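# Remove the cord from a bunch of flowers

## Task

Get the cord off the flowers entirely, leaving the stems unbent and the blooms uncrushed.

## Robot and tools

Robot: two arms, left_arm and right_arm, each ending in a parallel two-finger gripper. Base positions in the scene frame: left_arm at (+0.020, +0.324, 0) m and right_arm at (-0.041, -0.363, 0) m, each turned only slightly about z. The scene frame has its origin at table-top height, halfway between the nominal bases, with +z up and +x pointing out over the table. left_arm is on the +y side; arm names do not match image left and right. A camera stand sits behind the arms.

Frames: every hand pose, velocity, target and wrist-camera pose is given in that arm's own base frame. The table and the fixed cameras use the scene frame. All offsets you send are along the current Hand target's own axes. On the gripper, +z points along the fingers and the fingers open and close along y. end_effector_position is the point between the pads, roughly 1 cm short of the fingertips. Reported poses may be off by a few centimetres, more at long reach.

execute_actions(actions, cameras): actions is a list of actions; each action is a list of 1 to 15 rows, one row per 1/30 s control step. A shorter action repeats its final row until 15 steps are filled. Every row is one flat list of 14 numbers, each in -1..1, covering both arms even if one is idle: left_arm dx, dy, dz, rx, ry, rz, opening, then right_arm in the same order. dx..rz are an offset (not a pose) from the Hand target as it stood when that action began; each row is measured from that same start, not from the row before. 1.0 equals 0.6 m of travel or 180 degrees of turn; rx, ry, rz form one rotation vector. Because each new action starts from the updated Hand target, repeating an offset keeps moving further. Opening is absolute: +1 is fully open (0.094 m), -1 is shut. Six zeros for an arm re-request its Hand target. Images return only when actions is empty or cameras names them (["all"], a list of names, or [] for none).

move(target, speed, blend, opening_speed, grip_force, blocking, cameras): straight-line motion of each gripper. target is one 14-number row laid out exactly as above, or a list of up to 15 such rows; every row is an offset from the Hand targets at the move's start, not from the previous row. speed is top path speed in m/s (0.002 to 2.9, default 0.25; turning capped at twice that in rad/s), one value or one per target. blend in metres rounds corners between listed targets; 0 stops at each. opening_speed sets how fast the commanded opening changes per second on the -1..1 scale (at least 0.2); use it to close gently. grip_force is a per-pad force cap in newtons, 10 to 50, one value or one per arm, and it persists until changed. A move runs at most 10 s overall. blocking=false returns after about 0.5 s while motion continues. The result adds a move: line giving the ending (done, off_target, moving, held, fault) and any limits (paced means the commanded pose was clipped, held means a step was withheld). Moves do not avoid obstacles or the other arm.

wait(seconds 0..10): lets time pass while each arm holds its last command; a running move keeps going. stop(): brakes a running move. zoom_image(camera, region): enlarges [x0, y0, x1, y1] pixels (at most 504 by 504) of a camera's newest image; cameras are cam_head_left, cam_head_right, cam_high, cam_low, cam_left_wrist, cam_right_wrist, all 672x504. finished_scene(scene): ends the scene for good; the cord must stay off without the robot.

Reading results: Hand target is the last commanded pose after clipping, and the base for the next offsets. The gripper often rests a little short of it because of friction and weight; a further action, even all zeros, asks for it again, or send the missing distance. Commanded orientation is clipped to within 40 degrees of the measured one per step. grip_measured shows finger opening on the -1..1 scale (may read about 2.5 mm wide when empty); the last Joint positions entry is opening in metres. The fingers follow your command even after touching, so grip_measured does not reveal contact; squeeze builds roughly 1 N per 0.001 below the touch point and can jump to the force cap. To release, command an opening well above grip_measured. Tool commands lists current gripper commands; sending 0 as an opening is a real close command, so resend the current value to leave a gripper alone. Joint torques include gravity and wrap at ±28 N m on joints 1 to 3. A MOTOR HOT line appears at 75 °C; at 90 °C that arm folds away and stays idle for the rest of the scene. Holding loads, staying stretched out or pushing at an unreachable pose heats motors.

Joint ranges (rad): waist -2.618..3.054, shoulder 0..3.142, elbow 0..3.142 (straight at 2.901), wrist pitch -1.571..1.571, wrist yaw -1.571..1.571, wrist roll -2.094..2.094.

Cautions: flowers and stems are fragile, so use a low grip_force and a slow opening_speed near them and pull the cord rather than the stems. Never let anything leave the table or be set down off it. Avoid fast contacts, hard presses, and contact between the two arms or grippers, including one gripper closing on the other's fingers. Keep wrist-camera cables clear of objects and fixtures. Route paths around an arm's own base, not close past it. Any arm stop or fault is costly. Loose objects may get nudged occasionally.

Each tool is called after "Emit:" as name(argument=value, ...), one argument or row to a line, values as JSON.

## Session

Emit:
execute_actions(
  actions=[],
)

Emit:
zoom_image(
  camera="cam_head_left",
  region=[250, 230, 490, 410],
)

Scene clock: 0.00 s.
left_arm: end_effector_position=(+0.4036, +0.0541, +0.1281) grip_measured=+1.000 end_effector_quat_wxyz=(+0.614, -0.117, +0.776, +0.089) | right_arm: end_effector_position=(+0.4082, +0.0211, +0.1233) grip_measured=+1.000 end_effector_quat_wxyz=(+0.603, -0.065, +0.794, +0.040)
Joint positions: left_arm=[0.009 1.526 0.398 0.885 -0.277 -0.073 0.094] | right_arm=[-0.023 1.51 0.412 0.822 -0.165 -0.062 0.094]
Joint velocities: within noise
Joint torques (N m): no reading
Motor temperatures (°C): left_arm=[29 28 33 29 28 28 27] | right_arm=[26 29 35 28 28 27 27]
Heat: left arm: 33 °C; right arm: 35 °C.
Hand target: left_arm +0.4036, +0.0543, +0.1279; +0.612, -0.117, +0.777, +0.090 | right_arm +0.4096, +0.0213, +0.1273; +0.606, -0.066, +0.791, +0.040
Tool commands: left_gripper/opening=+1.0 right_gripper/opening=+1.0
camera_calibration:
cam_left_wrist: T_world_to_cam=[[0.249933, -0.964467, 0.0856521, -0.0645019], [-0.595626, -0.222886, -0.77172, 0.38387], [0.763389, 0.141862, -0.630169, -0.151934], [0, 0, 0, 1]] pos_world=[0.360749, 0.0449028, 0.206021]
cam_right_wrist: T_world_to_cam=[[0.126626, -0.989494, 0.0697629, -0.0422053], [-0.66995, -0.137175, -0.729623, 0.395904], [0.731528, 0.0456519, -0.680282, -0.13222], [0, 0, 0, 1]] pos_world=[0.367303, 0.0185824, 0.201859]

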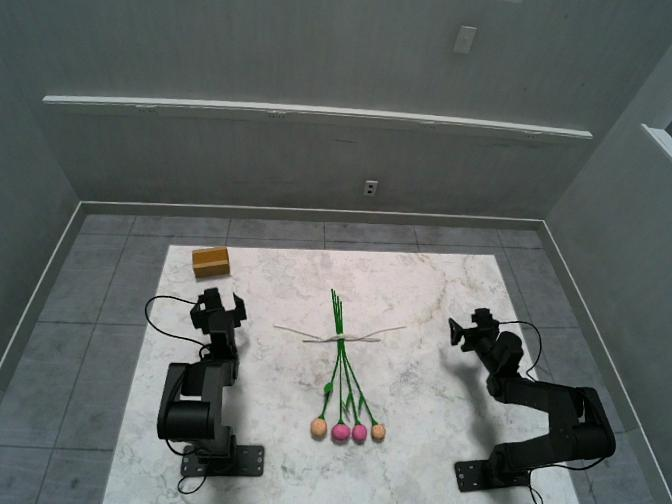

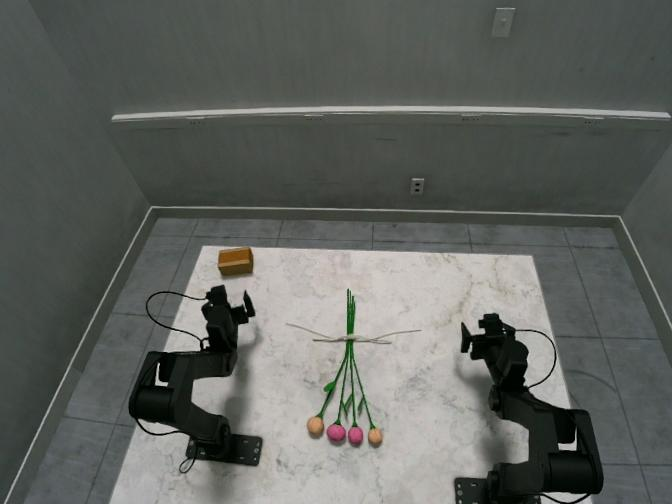

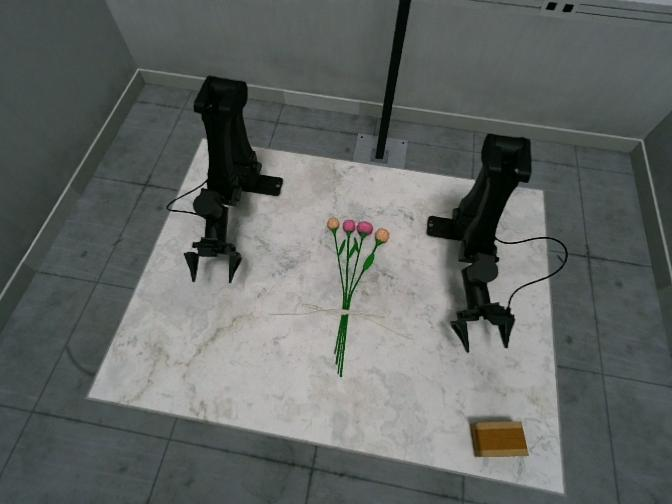

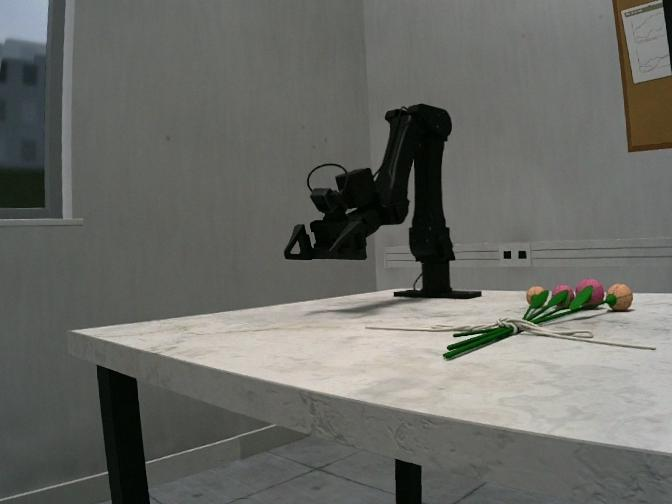

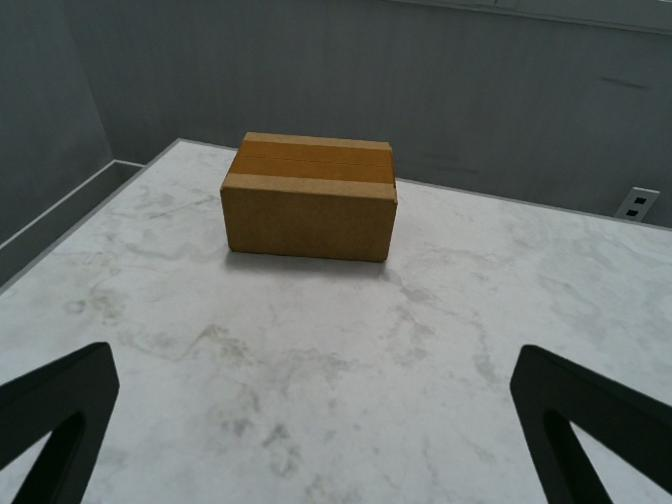

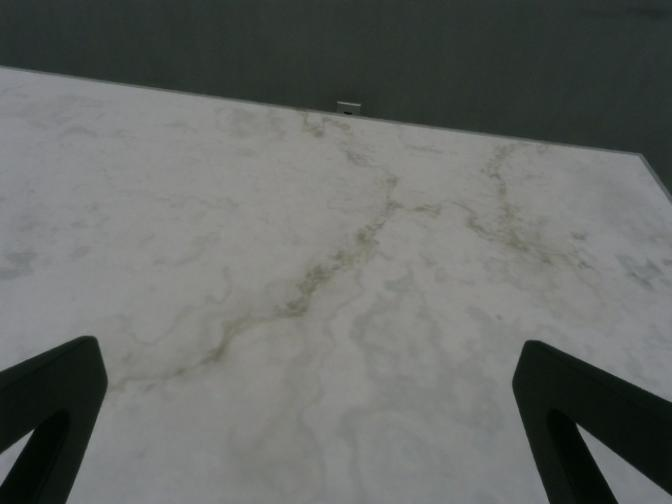

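Scaled by 2.100.

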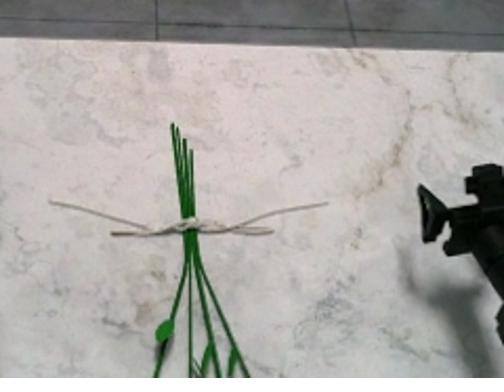

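Emit:
move(
  target=[0.001,-0.289,-0.1545,0.429,0.254,0.546,0.0,-0.064,0.291,0.073,-0.3256,0.3175,-0.4184,0.0],
  speed=0.35,
  cameras=["all"],
)

Scene clock: 20.73 s.
left_arm: end_effector_position=(+0.3670, -0.1392, +0.1527) grip_measured=+0.002 end_effector_quat_wxyz=(+0.010, +0.775, +0.632, +0.002) | right_arm: end_effector_position=(+0.4337, +0.2018, +0.1579) grip_measured=+0.002 end_effector_quat_wxyz=(-0.078, +0.754, -0.651, +0.032)
Joint positions: left_arm=[-0.362 2.045 2.003 -1.509 0.007 1.412 0.047] | right_arm=[0.431 2.337 2.488 -1.552 -0.007 -1.285 0.047]
Joint torques (N m): left_arm=[0.01 -7.2 7.98 0.49 -0.08 0.07] | right_arm=[0.17 -8.24 8.27 0.24 0.02 -0.07]
Heat: left arm: 34 °C; right arm: 37 °C.
Hand target: left_arm +0.3679, -0.1379, +0.1497; +0.000, +0.777, +0.629, +0.000 | right_arm +0.4347, +0.2022, +0.1502; -0.001, +0.760, -0.650, +0.000
Off the commanded pose: left_arm 0.003 m, 1 deg | right_arm 0.008 m, 10 deg.
joint sent to its limit (right arm) — joint 4 (wrist pitch), lower limit. The joint targets are off in orientation, not in position.
move: off_target (right_arm)
camera_calibration:
cam_left_wrist: T_world_to_cam=[[-0.990058, 0.134357, 0.041644, 0.37092], [0.139168, 0.892582, 0.428869, 0.0402279], [0.020451, 0.430401, -0.902406, 0.273295], [0, 0, 0, 1]] pos_world=[0.356044, -0.203369, 0.213924]
cam_right_wrist: T_world_to_cam=[[0.962854, 0.181378, 0.200034, -0.488547], [0.0858774, -0.90804, 0.409987, 0.110648], [0.256002, -0.377579, -0.889886, 0.189195], [0, 0, 0, 1]] pos_world=[0.412463, 0.260521, 0.220724]

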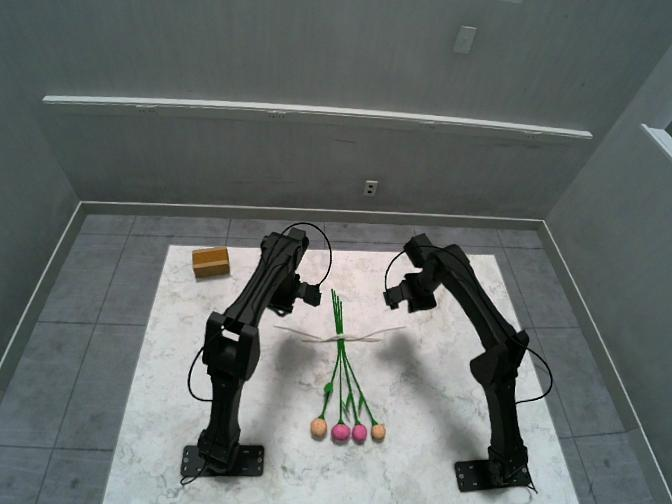

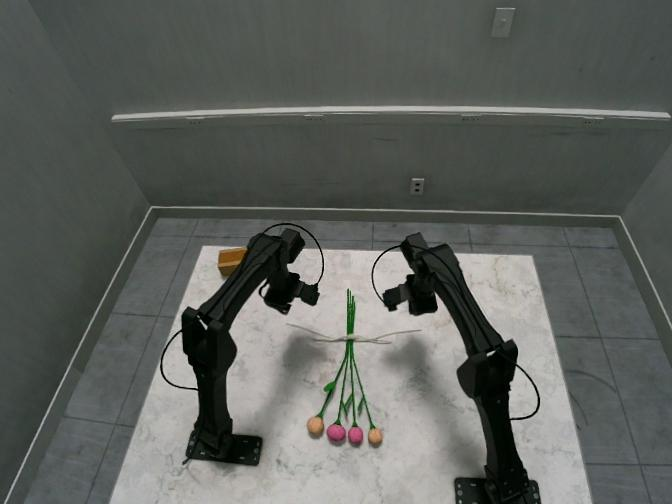

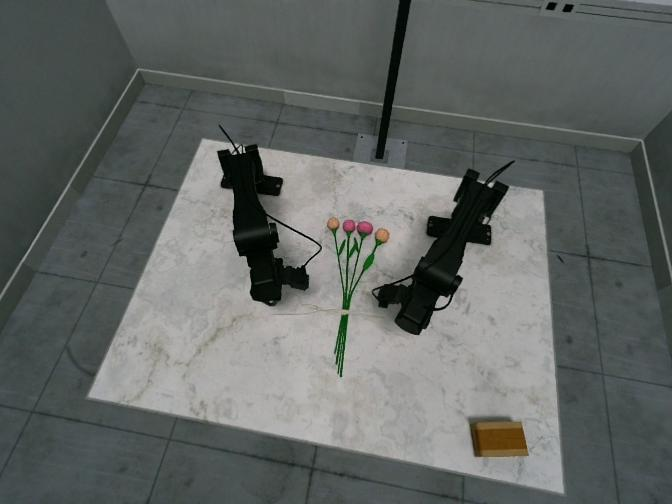

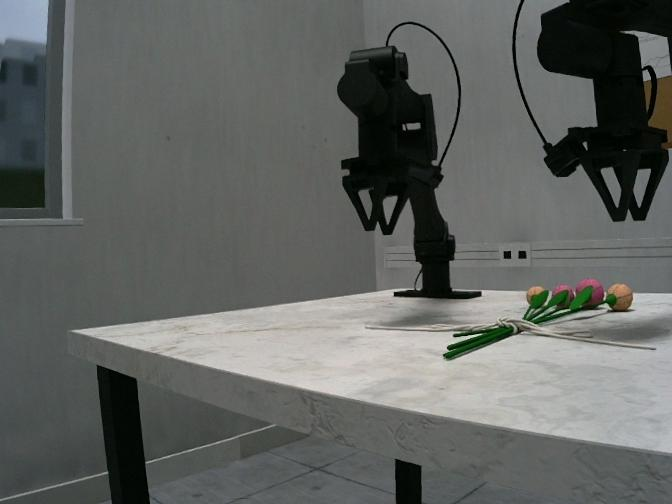

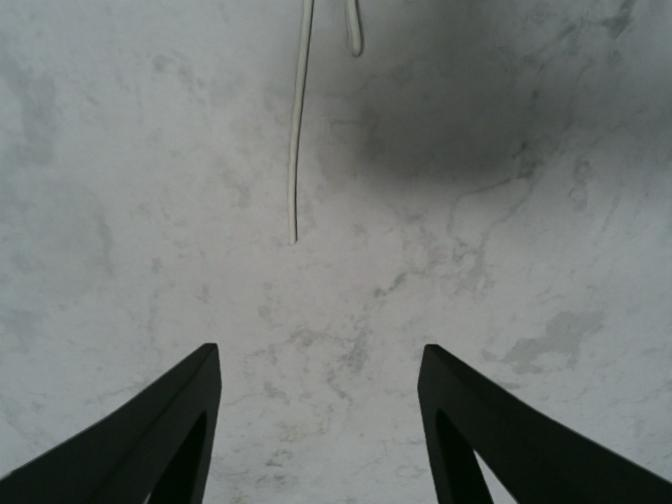

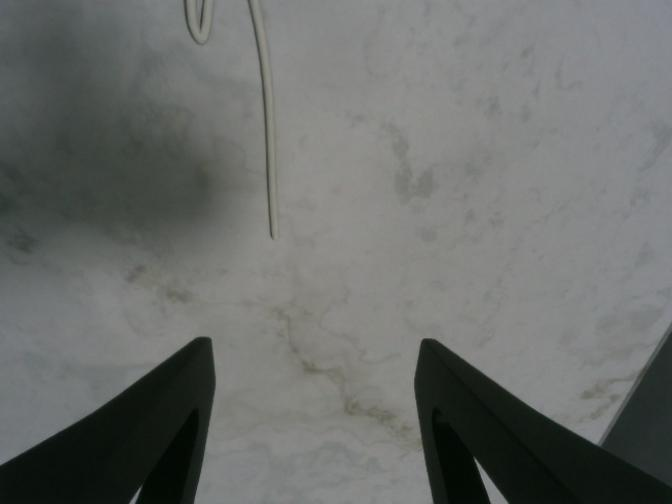

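Emit:
move(
  target=[0.002,0.016,0.15,0,0,0,-0.1,0,0.002,0.15,0,0,0,-0.1],
  speed=0.15,
  cameras=["cam_low","cam_left_wrist","cam_right_wrist"],
)

Emit:
zoom_image(
  camera="cam_low",
  region=[320, 220, 670, 380],
)

Scene clock: 25.67 s.
left_arm: end_effector_position=(+0.3774, -0.1429, +0.0678) grip_measured=-0.098 end_effector_quat_wxyz=(+0.008, +0.777, +0.629, +0.001) | right_arm: end_effector_position=(+0.4326, +0.2010, +0.0727) grip_measured=-0.098 end_effector_quat_wxyz=(-0.010, +0.757, -0.654, +0.001)
Joint positions: left_arm=[-0.362 2.083 1.722 -1.194 0.006 1.418 0.042] | right_arm=[0.431 2.447 2.348 -1.454 -0.005 -1.286 0.042]
Joint torques (N m): left_arm=[0.5 -8.13 5.57 0.74 -0.08 0.07] | right_arm=[0.24 -9.32 5.86 0.28 0.02 -0.06]
Heat: left arm: 34 °C; right arm: 37 °C.
Hand target: left_arm +0.3775, -0.1387, +0.0598; +0.000, +0.777, +0.629, +0.000 | right_arm +0.4336, +0.2021, +0.0602; -0.001, +0.760, -0.650, +0.000
Off the commanded pose: left_arm 0.009 m, 1 deg | right_arm 0.013 m, 1 deg.
move: off_target (right_arm)
camera_calibration:
cam_left_wrist: T_world_to_cam=[[-0.989081, 0.140302, 0.0450935, 0.385493], [0.145972, 0.890652, 0.430618, 0.0755633], [0.0202541, 0.432498, -0.901407, 0.198303], [0, 0, 0, 1]] pos_world=[0.366238, -0.207152, 0.12883]
cam_right_wrist: T_world_to_cam=[[0.980173, 0.190229, 0.0554347, -0.46905], [0.145262, -0.880163, 0.451898, 0.110637], [0.134756, -0.434885, -0.890346, 0.177269], [0, 0, 0, 1]] pos_world=[0.419791, 0.263697, 0.133836]
Images, in order (width x height): cam_low 672x504, cam_left_wrist 672x504, cam_right_wrist 672x504.

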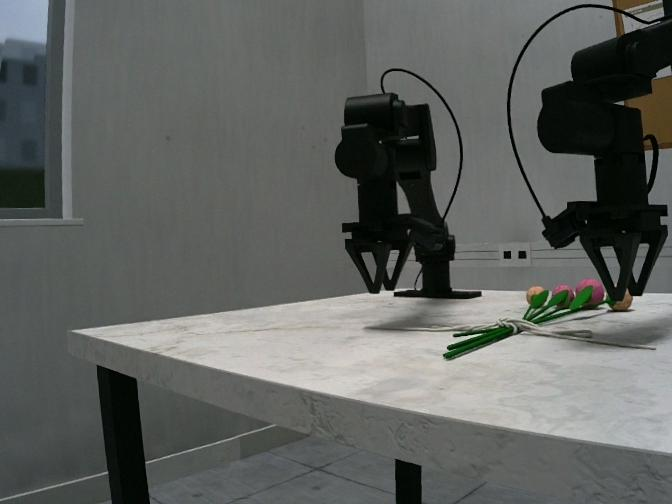

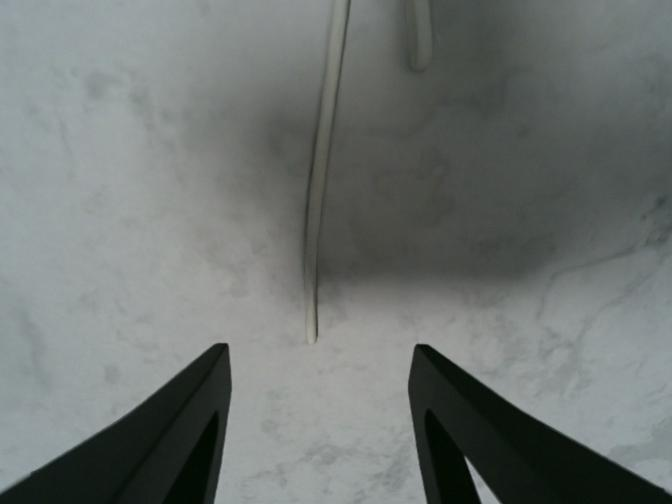

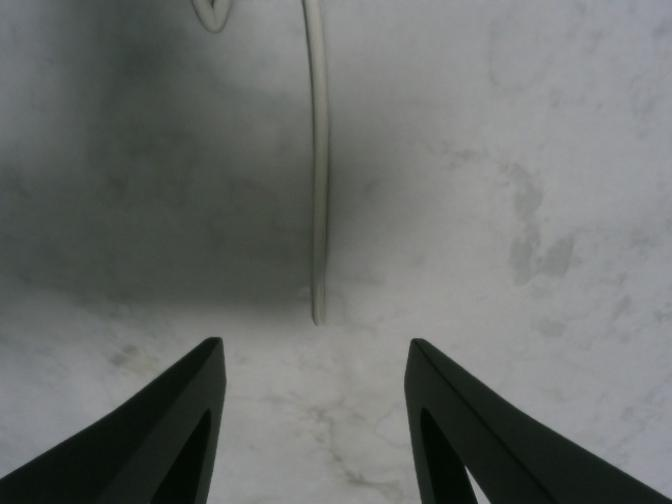

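Scaled by 1.440.

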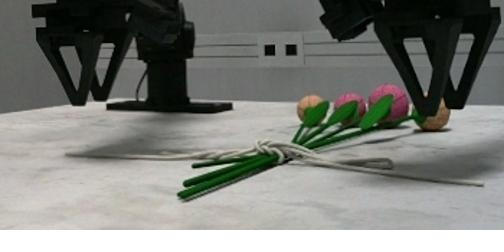

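Emit:
move(
  target=[0,0,0.062,0,0,0,-0.4,0,0.0,0.07,0,0,0,-0.4],
  speed=0.08,
  cameras=["cam_low","cam_left_wrist","cam_right_wrist"],
)

Emit:
zoom_image(
  camera="cam_low",
  region=[320, 220, 670, 380],
)

Scene clock: 28.30 s.
left_arm: end_effector_position=(+0.3791, -0.1436, +0.0329) grip_measured=-0.398 end_effector_quat_wxyz=(+0.011, +0.777, +0.629, +0.003) | right_arm: end_effector_position=(+0.4356, +0.2023, +0.0306) grip_measured=-0.398 end_effector_quat_wxyz=(-0.011, +0.757, -0.654, +0.002)
Joint positions: left_arm=[-0.362 2.109 1.622 -1.06 0.006 1.419 0.028] | right_arm=[0.431 2.447 2.181 -1.283 -0.005 -1.286 0.028]
Joint torques (N m): left_arm=[0.47 -7.88 5.3 0.79 -0.08 0.07] | right_arm=[0.23 -9.87 5.03 0.28 0.02 -0.06]
Heat: left arm: 34 °C; right arm: 37 °C.
Hand target: left_arm +0.3775, -0.1387, +0.0226; +0.000, +0.777, +0.629, +0.000 | right_arm +0.4336, +0.2022, +0.0182; -0.001, +0.760, -0.650, +0.000
Off the commanded pose: left_arm 0.012 m, 1 deg | right_arm 0.012 m, 1 deg.
move: off_target (left_arm, right_arm)
camera_calibration:
cam_left_wrist: T_world_to_cam=[[-0.989295, 0.14078, 0.0384329, 0.389252], [0.143563, 0.891616, 0.42943, 0.091968], [0.0261878, 0.43035, -0.902282, 0.164667], [0, 0, 0, 1]] pos_world=[0.367569, -0.207663, 0.0941218]
cam_right_wrist: T_world_to_cam=[[0.980012, 0.190067, 0.058747, -0.469911], [0.143796, -0.880844, 0.45104, 0.131282], [0.137475, -0.433577, -0.890568, 0.138498], [0, 0, 0, 1]] pos_world=[0.422601, 0.265002, 0.0917344]
Images, in order (width x height): cam_low 672x504, cam_left_wrist 672x504, cam_right_wrist 672x504.

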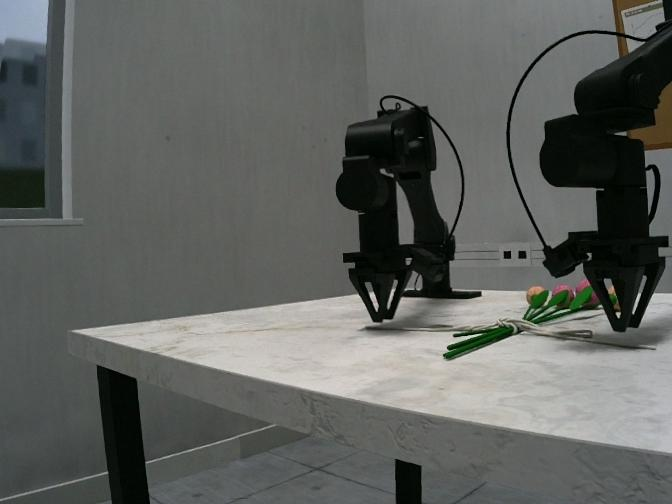

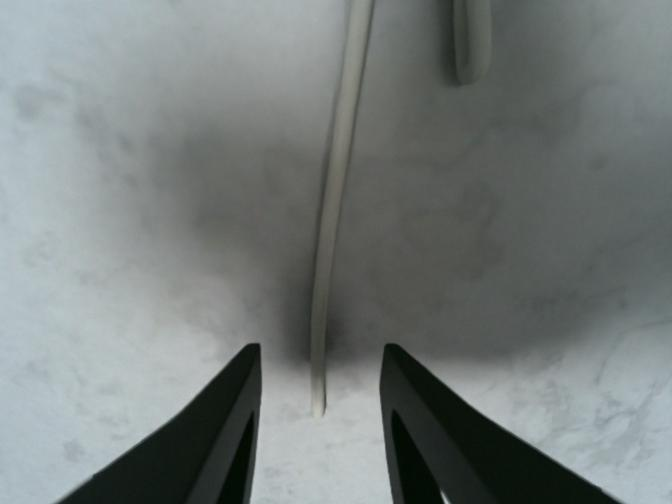

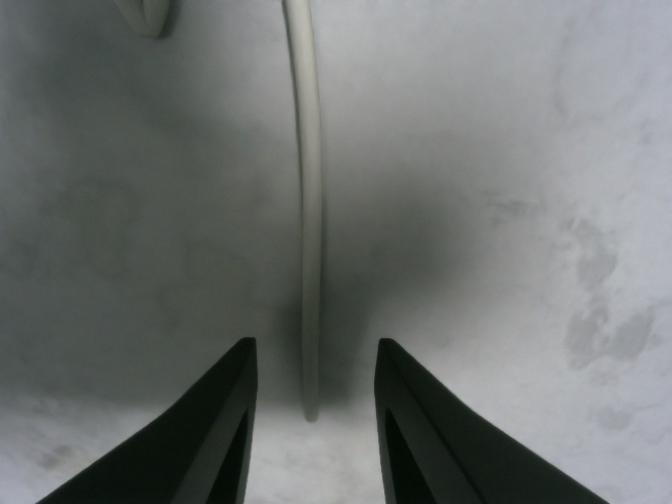

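Scaled by 1.440.

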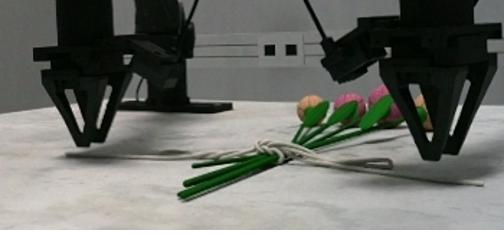

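Emit:
move(
  target=[0,0.0,0.017,0,0,0,-0.6,0,0.003,0.014,0,0,0,-0.6],
  speed=0.05,
  cameras=["cam_low","cam_left_wrist","cam_right_wrist"],
)

Emit:
zoom_image(
  camera="cam_low",
  region=[340, 280, 670, 380],
)

Scene clock: 31.50 s.
left_arm: end_effector_position=(+0.3802, -0.1440, +0.0244) grip_measured=-0.598 end_effector_quat_wxyz=(+0.014, +0.777, +0.629, +0.004) | right_arm: end_effector_position=(+0.4344, +0.2018, +0.0202) grip_measured=-0.598 end_effector_quat_wxyz=(-0.010, +0.757, -0.654, +0.001)
Joint positions: left_arm=[-0.362 2.118 1.6 -1.025 0.006 1.419 0.019] | right_arm=[0.431 2.447 2.14 -1.245 -0.005 -1.286 0.019]
Joint torques (N m): left_arm=[0.49 -7.71 5.08 0.78 -0.08 0.07] | right_arm=[0.35 -10.22 4.86 0.28 0.02 -0.05]
Heat: left arm: 34 °C; right arm: 37 °C.
Hand target: left_arm +0.3774, -0.1387, +0.0123; +0.000, +0.777, +0.629, +0.000 | right_arm +0.4318, +0.2019, +0.0098; -0.001, +0.760, -0.650, +0.000
Off the commanded pose: left_arm 0.013 m, 2 deg | right_arm 0.011 m, 1 deg.
move: off_target (left_arm, right_arm)
camera_calibration:
cam_left_wrist: T_world_to_cam=[[-0.989465, 0.140835, 0.0335423, 0.39083], [0.141542, 0.892365, 0.428545, 0.0967678], [0.0304222, 0.428777, -0.902898, 0.155272], [0, 0, 0, 1]] pos_world=[0.368292, -0.207972, 0.085616]
cam_right_wrist: T_world_to_cam=[[0.980173, 0.190229, 0.0554347, -0.468075], [0.145262, -0.880163, 0.451898, 0.134892], [0.134756, -0.434885, -0.890346, 0.130675], [0, 0, 0, 1]] pos_world=[0.421591, 0.264597, 0.0813355]
Images, in order (width x height): cam_low 672x504, cam_left_wrist 672x504, cam_right_wrist 672x504.

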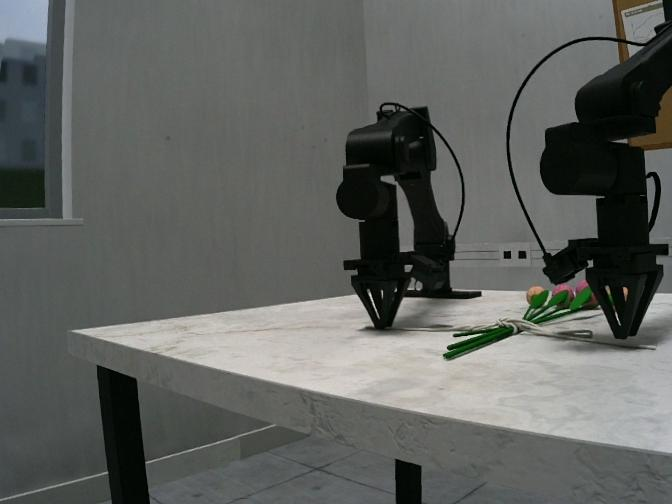

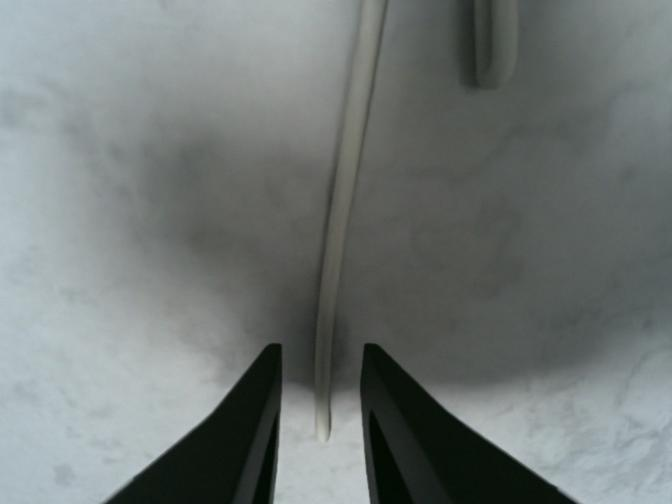

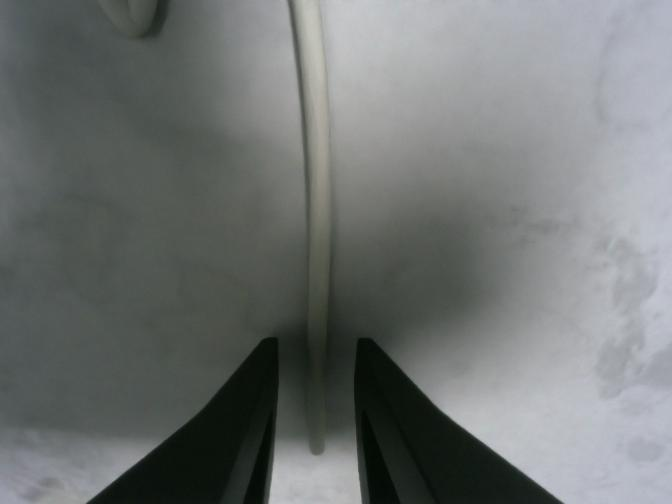

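Scaled by 1.527.

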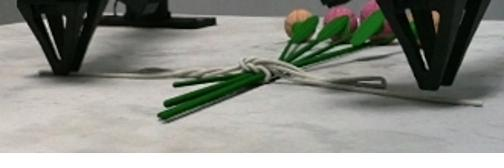

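Emit:
move(
  target=[
    [0,0,0.011,0,0,0,-0.65,0,0.0,0.007,0,0,0,-0.65],
    [0,0,0.011,0,0,0,-1,0,0.0,0.007,0,0,0,-1],
  ],
  speed=0.04,
  opening_speed=0.5,
  cameras=["cam_low","cam_left_wrist","cam_right_wrist"],
)

Emit:
zoom_image(
  camera="cam_low",
  region=[340, 280, 670, 380],
)

Scene clock: 35.10 s.
left_arm: end_effector_position=(+0.3807, -0.1442, +0.0181) grip_measured=-0.997 end_effector_quat_wxyz=(+0.014, +0.777, +0.629, +0.005) | right_arm: end_effector_position=(+0.4370, +0.2027, +0.0181) grip_measured=-0.942 end_effector_quat_wxyz=(-0.015, +0.757, -0.654, +0.005)
Joint positions: left_arm=[-0.362 2.125 1.585 -1.002 0.006 1.419 0] | right_arm=[0.431 2.447 2.131 -1.225 -0.004 -1.286 0.003]
Joint torques (N m): left_arm=[0.47 -7.71 5.04 0.79 -0.08 0.07] | right_arm=[0.32 -10.13 4.52 0.25 0.01 -0.04]
Heat: left arm: 34 °C; right arm: 37 °C.
Hand target: left_arm +0.3775, -0.1387, +0.0058; +0.000, +0.777, +0.629, +0.000 | right_arm +0.4318, +0.2019, +0.0056; -0.001, +0.760, -0.650, +0.000
Off the commanded pose: left_arm 0.014 m, 2 deg | right_arm 0.014 m, 2 deg.
move: off_target (left_arm, right_arm); target 2's new opening was sent with left_arm's hand 0.014 m and 2 deg from that target
camera_calibration:
cam_left_wrist: T_world_to_cam=[[-0.989508, 0.140881, 0.032042, 0.391716], [0.140951, 0.892603, 0.428244, 0.0998687], [0.0317307, 0.428267, -0.903095, 0.14908], [0, 0, 0, 1]] pos_world=[0.368799, -0.208175, 0.0793141]
cam_right_wrist: T_world_to_cam=[[0.979491, 0.189937, 0.067245, -0.47057], [0.140073, -0.881792, 0.450357, 0.138894], [0.144835, -0.431702, -0.890312, 0.123825], [0, 0, 0, 1]] pos_world=[0.42353, 0.26531, 0.079334]
Images, in order (width x height): cam_low 672x504, cam_left_wrist 672x504, cam_right_wrist 672x504.

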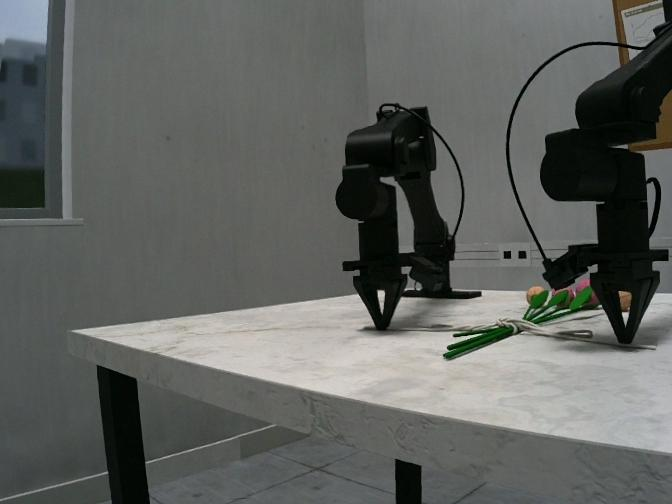

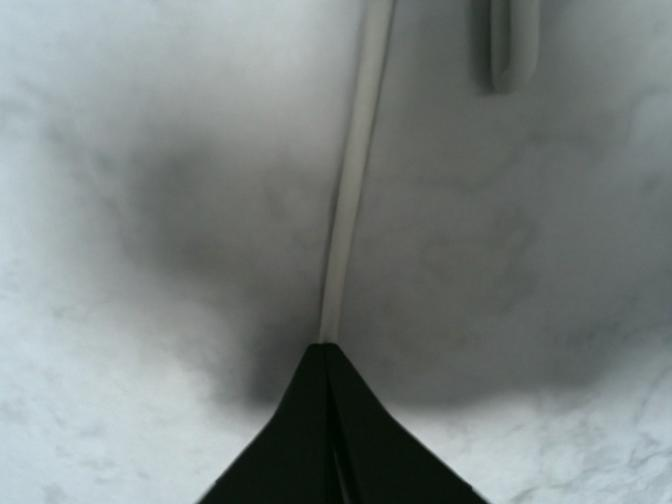

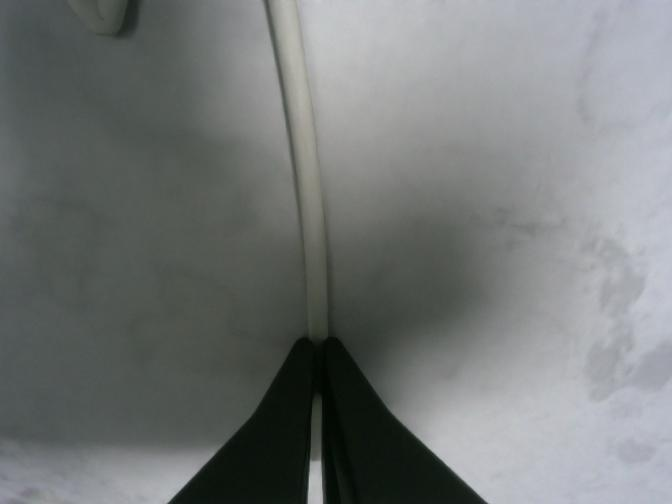

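Scaled by 1.527.

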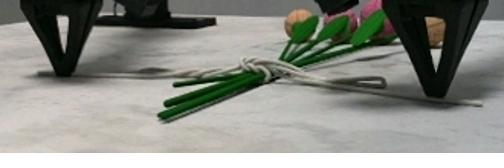

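Emit:
move(
  target=[
    [0,0,-0.004,0,0,0,-0.6,0,0.0,-0.005,0,0,0,-1],
    [0,0,0.008,0,0,0,-0.6,0,0.0,-0.005,0,0,0,-1],
    [0,0,0.008,0,0,0,-1,0,0.0,-0.005,0,0,0,-1],
  ],
  speed=0.04,
  opening_speed=0.6,
  cameras=["cam_left_wrist"],
)

Scene clock: 38.83 s.
left_arm: end_effector_position=(+0.3811, -0.1443, +0.0137) grip_measured=-0.972 end_effector_quat_wxyz=(+0.015, +0.777, +0.629, +0.005) | right_arm: end_effector_position=(+0.4370, +0.2027, +0.0181) grip_measured=-0.945 end_effector_quat_wxyz=(-0.015, +0.757, -0.654, +0.005)
Joint positions: left_arm=[-0.362 2.131 1.575 -0.985 0.006 1.419 0.001] | right_arm=[0.431 2.447 2.131 -1.225 -0.004 -1.286 0.003]
Joint torques (N m): left_arm=[0.47 -7.65 4.98 0.78 -0.08 0.06] | right_arm=[0.35 -10.21 5.3 0.12 0 -0.05]
Heat: left arm: 34 °C; right arm: 37 °C.
Hand target: left_arm +0.3774, -0.1387, +0.0008; +0.000, +0.777, +0.629, +0.000 | right_arm +0.4318, +0.2019, +0.0086; -0.001, +0.760, -0.650, +0.000
Off the commanded pose: left_arm 0.014 m, 2 deg | right_arm 0.011 m, 2 deg.
move: off_target (left_arm, right_arm); target 3's new opening was sent with left_arm's hand 0.014 m and 2 deg from that target
camera_calibration:
cam_left_wrist: T_world_to_cam=[[-0.989502, 0.141248, 0.0305919, 0.392256], [0.140673, 0.892789, 0.427948, 0.101937], [0.0331344, 0.427758, -0.903286, 0.144623], [0, 0, 0, 1]] pos_world=[0.369007, -0.208277, 0.0750124]
Images, in order (width x height): cam_left_wrist 672x504.

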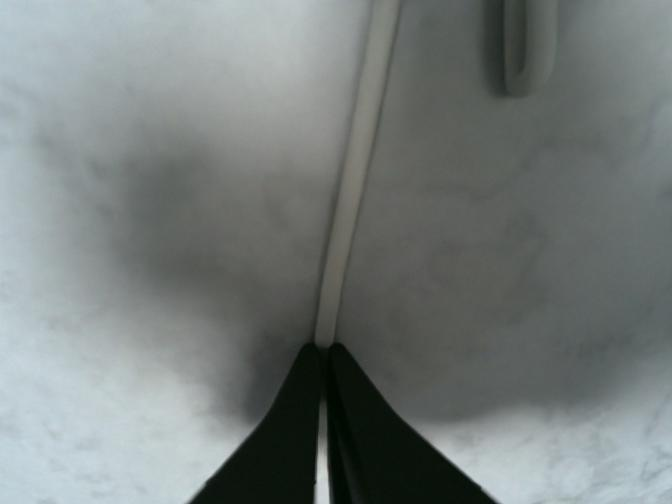

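Emit:
move(
  target=[
    [0.01,0,-0.04,0,0,0,-1,0.01,0,-0.03,0,0,0,-1],
    [0.192,-0.058,-0.06,0,0,0,-1,0.195,0.048,-0.045,0,0,0,-1],
  ],
  speed=0.08,
  blend=[0.01,0],
  cameras=["cam_head_left","cam_high","cam_low","cam_left_wrist","cam_right_wrist"],
)

Emit:
zoom_image(
  camera="cam_head_left",
  region=[240, 270, 440, 430],
)

Scene clock: 42.90 s.
left_arm: end_effector_position=(+0.3726, -0.0194, +0.0316) grip_measured=-0.977 end_effector_quat_wxyz=(+0.001, +0.774, +0.633, -0.002) | right_arm: end_effector_position=(+0.4188, +0.0823, +0.0193) grip_measured=-0.945 end_effector_quat_wxyz=(+0.016, +0.757, -0.653, -0.014)
Joint positions: left_arm=[-0.053 2.012 1.47 -1.03 0.004 1.718 0.001] | right_arm=[0.19 2.273 1.831 -1.171 -0.003 -1.528 0.003]
Joint torques (N m): left_arm=[-0.02 -10.36 4.85 0.53 -0.06 0.08] | right_arm=[-0.1 -13.87 4.49 0.16 0 -0.06]
Motor temperatures (°C): left_arm=[29 31 34 30 28 28 28] | right_arm=[26 34 37 29 28 27 28]
Heat: left arm: 34 °C; right arm: 37 °C.
Hand target: left_arm +0.3673, -0.0188, +0.0370; +0.000, +0.777, +0.629, +0.000 | right_arm +0.4214, +0.0818, +0.0354; -0.001, +0.760, -0.650, +0.000
Off the commanded pose: left_arm 0.007 m, 1 deg | right_arm 0.016 m, 3 deg.
move: off_target (right_arm)
camera_calibration:
cam_left_wrist: T_world_to_cam=[[-0.989584, 0.130786, 0.0601457, 0.364537], [0.143911, 0.888715, 0.435287, -0.0175688], [0.00347722, 0.439409, -0.89828, 0.118705], [0, 0, 0, 1]] pos_world=[0.362855, -0.0842228, 0.0923525]
cam_right_wrist: T_world_to_cam=[[0.981273, 0.192587, -0.00381069, -0.429471], [0.17289, -0.871847, 0.458248, 0.0200089], [0.0849302, -0.450325, -0.888816, 0.102108], [0, 0, 0, 1]] pos_world=[0.409296, 0.146137, 0.0799497]
Images, in order (width x height): cam_head_left 672x504, cam_high 672x504, cam_low 672x504, cam_left_wrist 672x504, cam_right_wrist 672x504.

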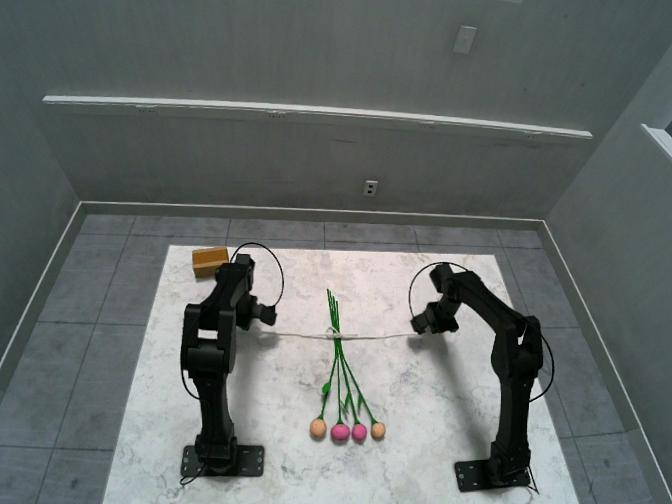

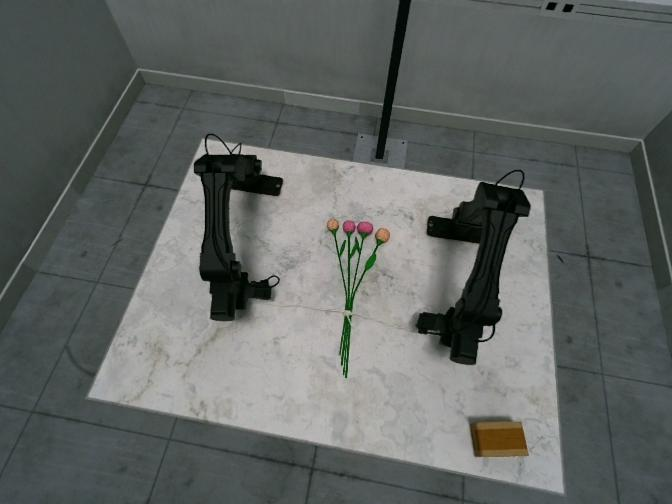

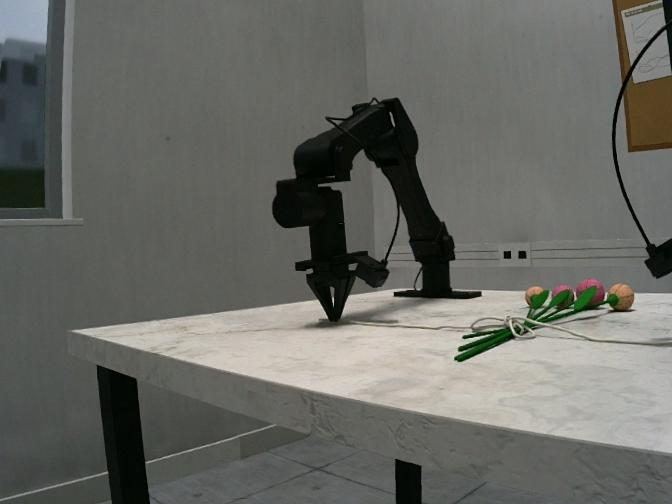

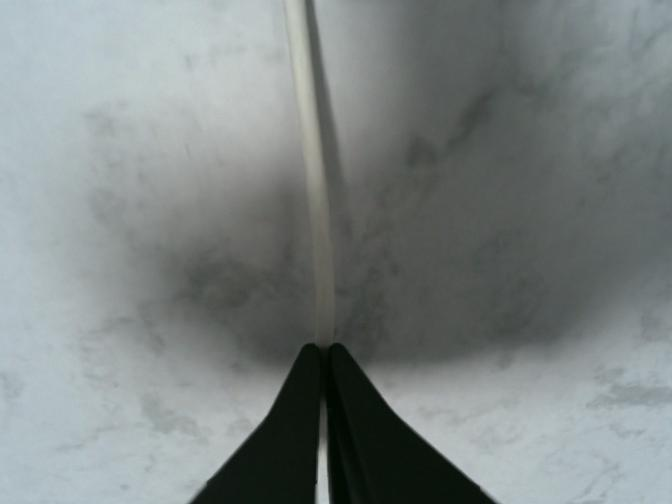

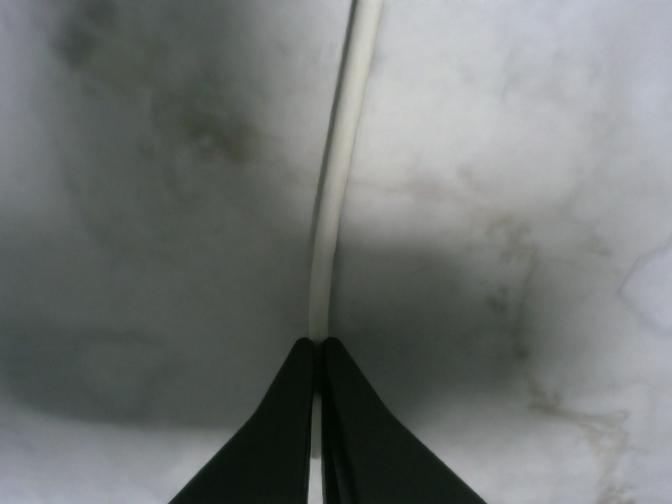

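Scaled by 2.520.

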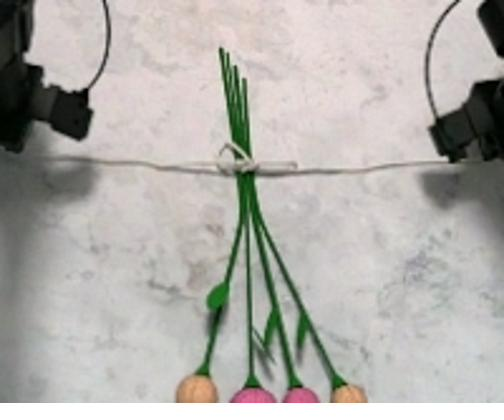

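Emit:
move(
  target=[0.125,-0.052,-0.01,0,0,-0.11,-1,0.128,0.0455,-0.03,0,0,0.11,-1],
  speed=0.08,
  cameras=["cam_head_left","cam_head_right","cam_high","cam_low"],
)

Emit:
zoom_image(
  camera="cam_head_left",
  region=[290, 290, 390, 370],
)

Emit:
zoom_image(
  camera="cam_low",
  region=[440, 290, 600, 370],
)

Scene clock: 46.97 s.
left_arm: end_effector_position=(+0.3591, +0.0607, +0.0375) grip_measured=-0.977 end_effector_quat_wxyz=(+0.003, +0.660, +0.751, +0.000) | right_arm: end_effector_position=(+0.4076, +0.0039, +0.0386) grip_measured=-0.945 end_effector_quat_wxyz=(-0.011, -0.641, +0.767, +0.011)
Joint positions: left_arm=[0.167 1.969 1.431 -1.03 0.004 1.608 0.001] | right_arm=[0.006 2.165 1.731 -1.168 -0.003 -1.386 0.003]
Joint torques (N m): left_arm=[0.12 -10.02 4.96 0.48 -0.05 -0.05] | right_arm=[-0.53 -13.03 4.6 0.05 -0.01 0.09]
Heat: left arm: 34 °C; right arm: 37 °C.
Hand target: left_arm +0.3523, +0.0612, +0.0429; +0.000, +0.657, +0.754, +0.000 | right_arm +0.4064, +0.0017, +0.0533; +0.001, -0.637, +0.771, +0.000
Off the commanded pose: left_arm 0.009 m, 0 deg | right_arm 0.015 m, 2 deg.
move: off_target (right_arm)
Images, in order (width x height): cam_head_left 672x504, cam_head_right 672x504, cam_high 672x504, cam_low 672x504.

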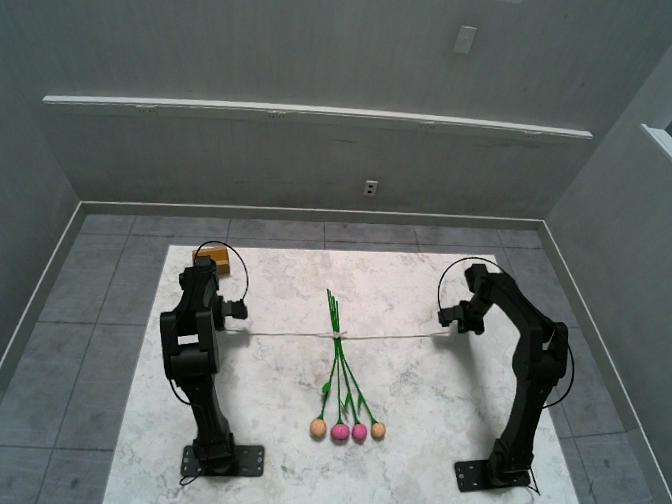

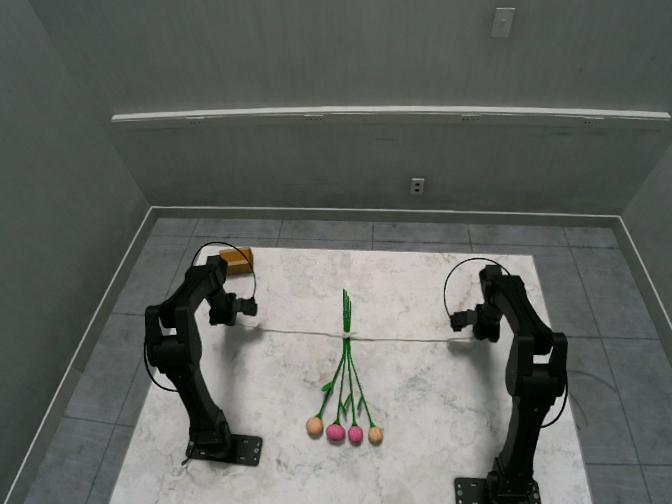

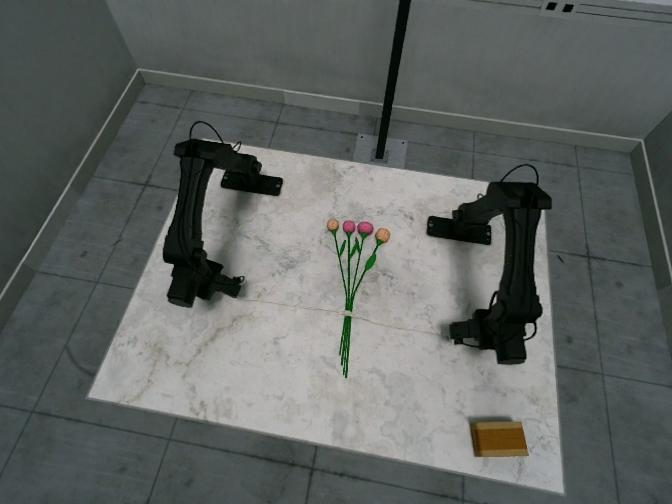

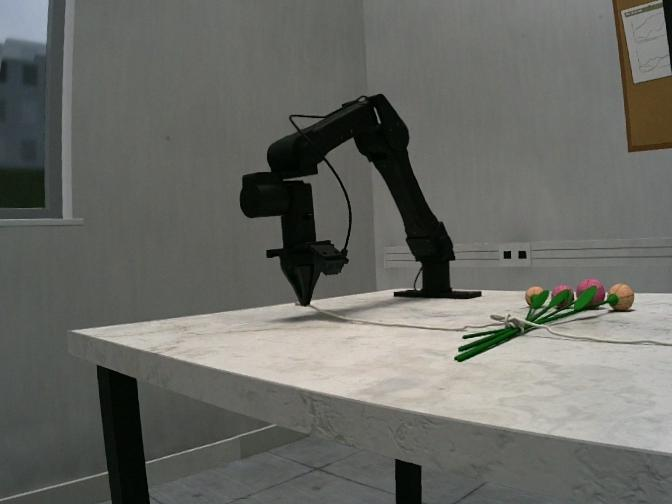

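Scaled by 5.040.

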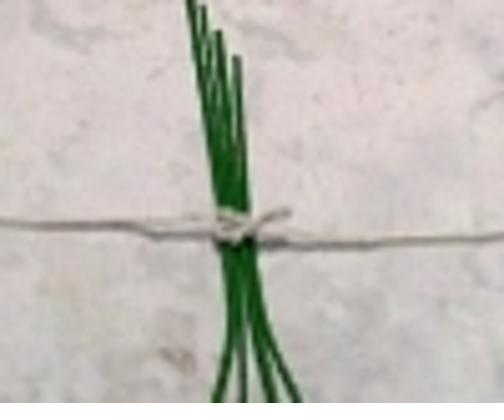

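Scaled by 3.150.

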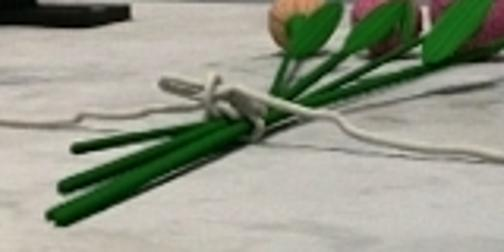

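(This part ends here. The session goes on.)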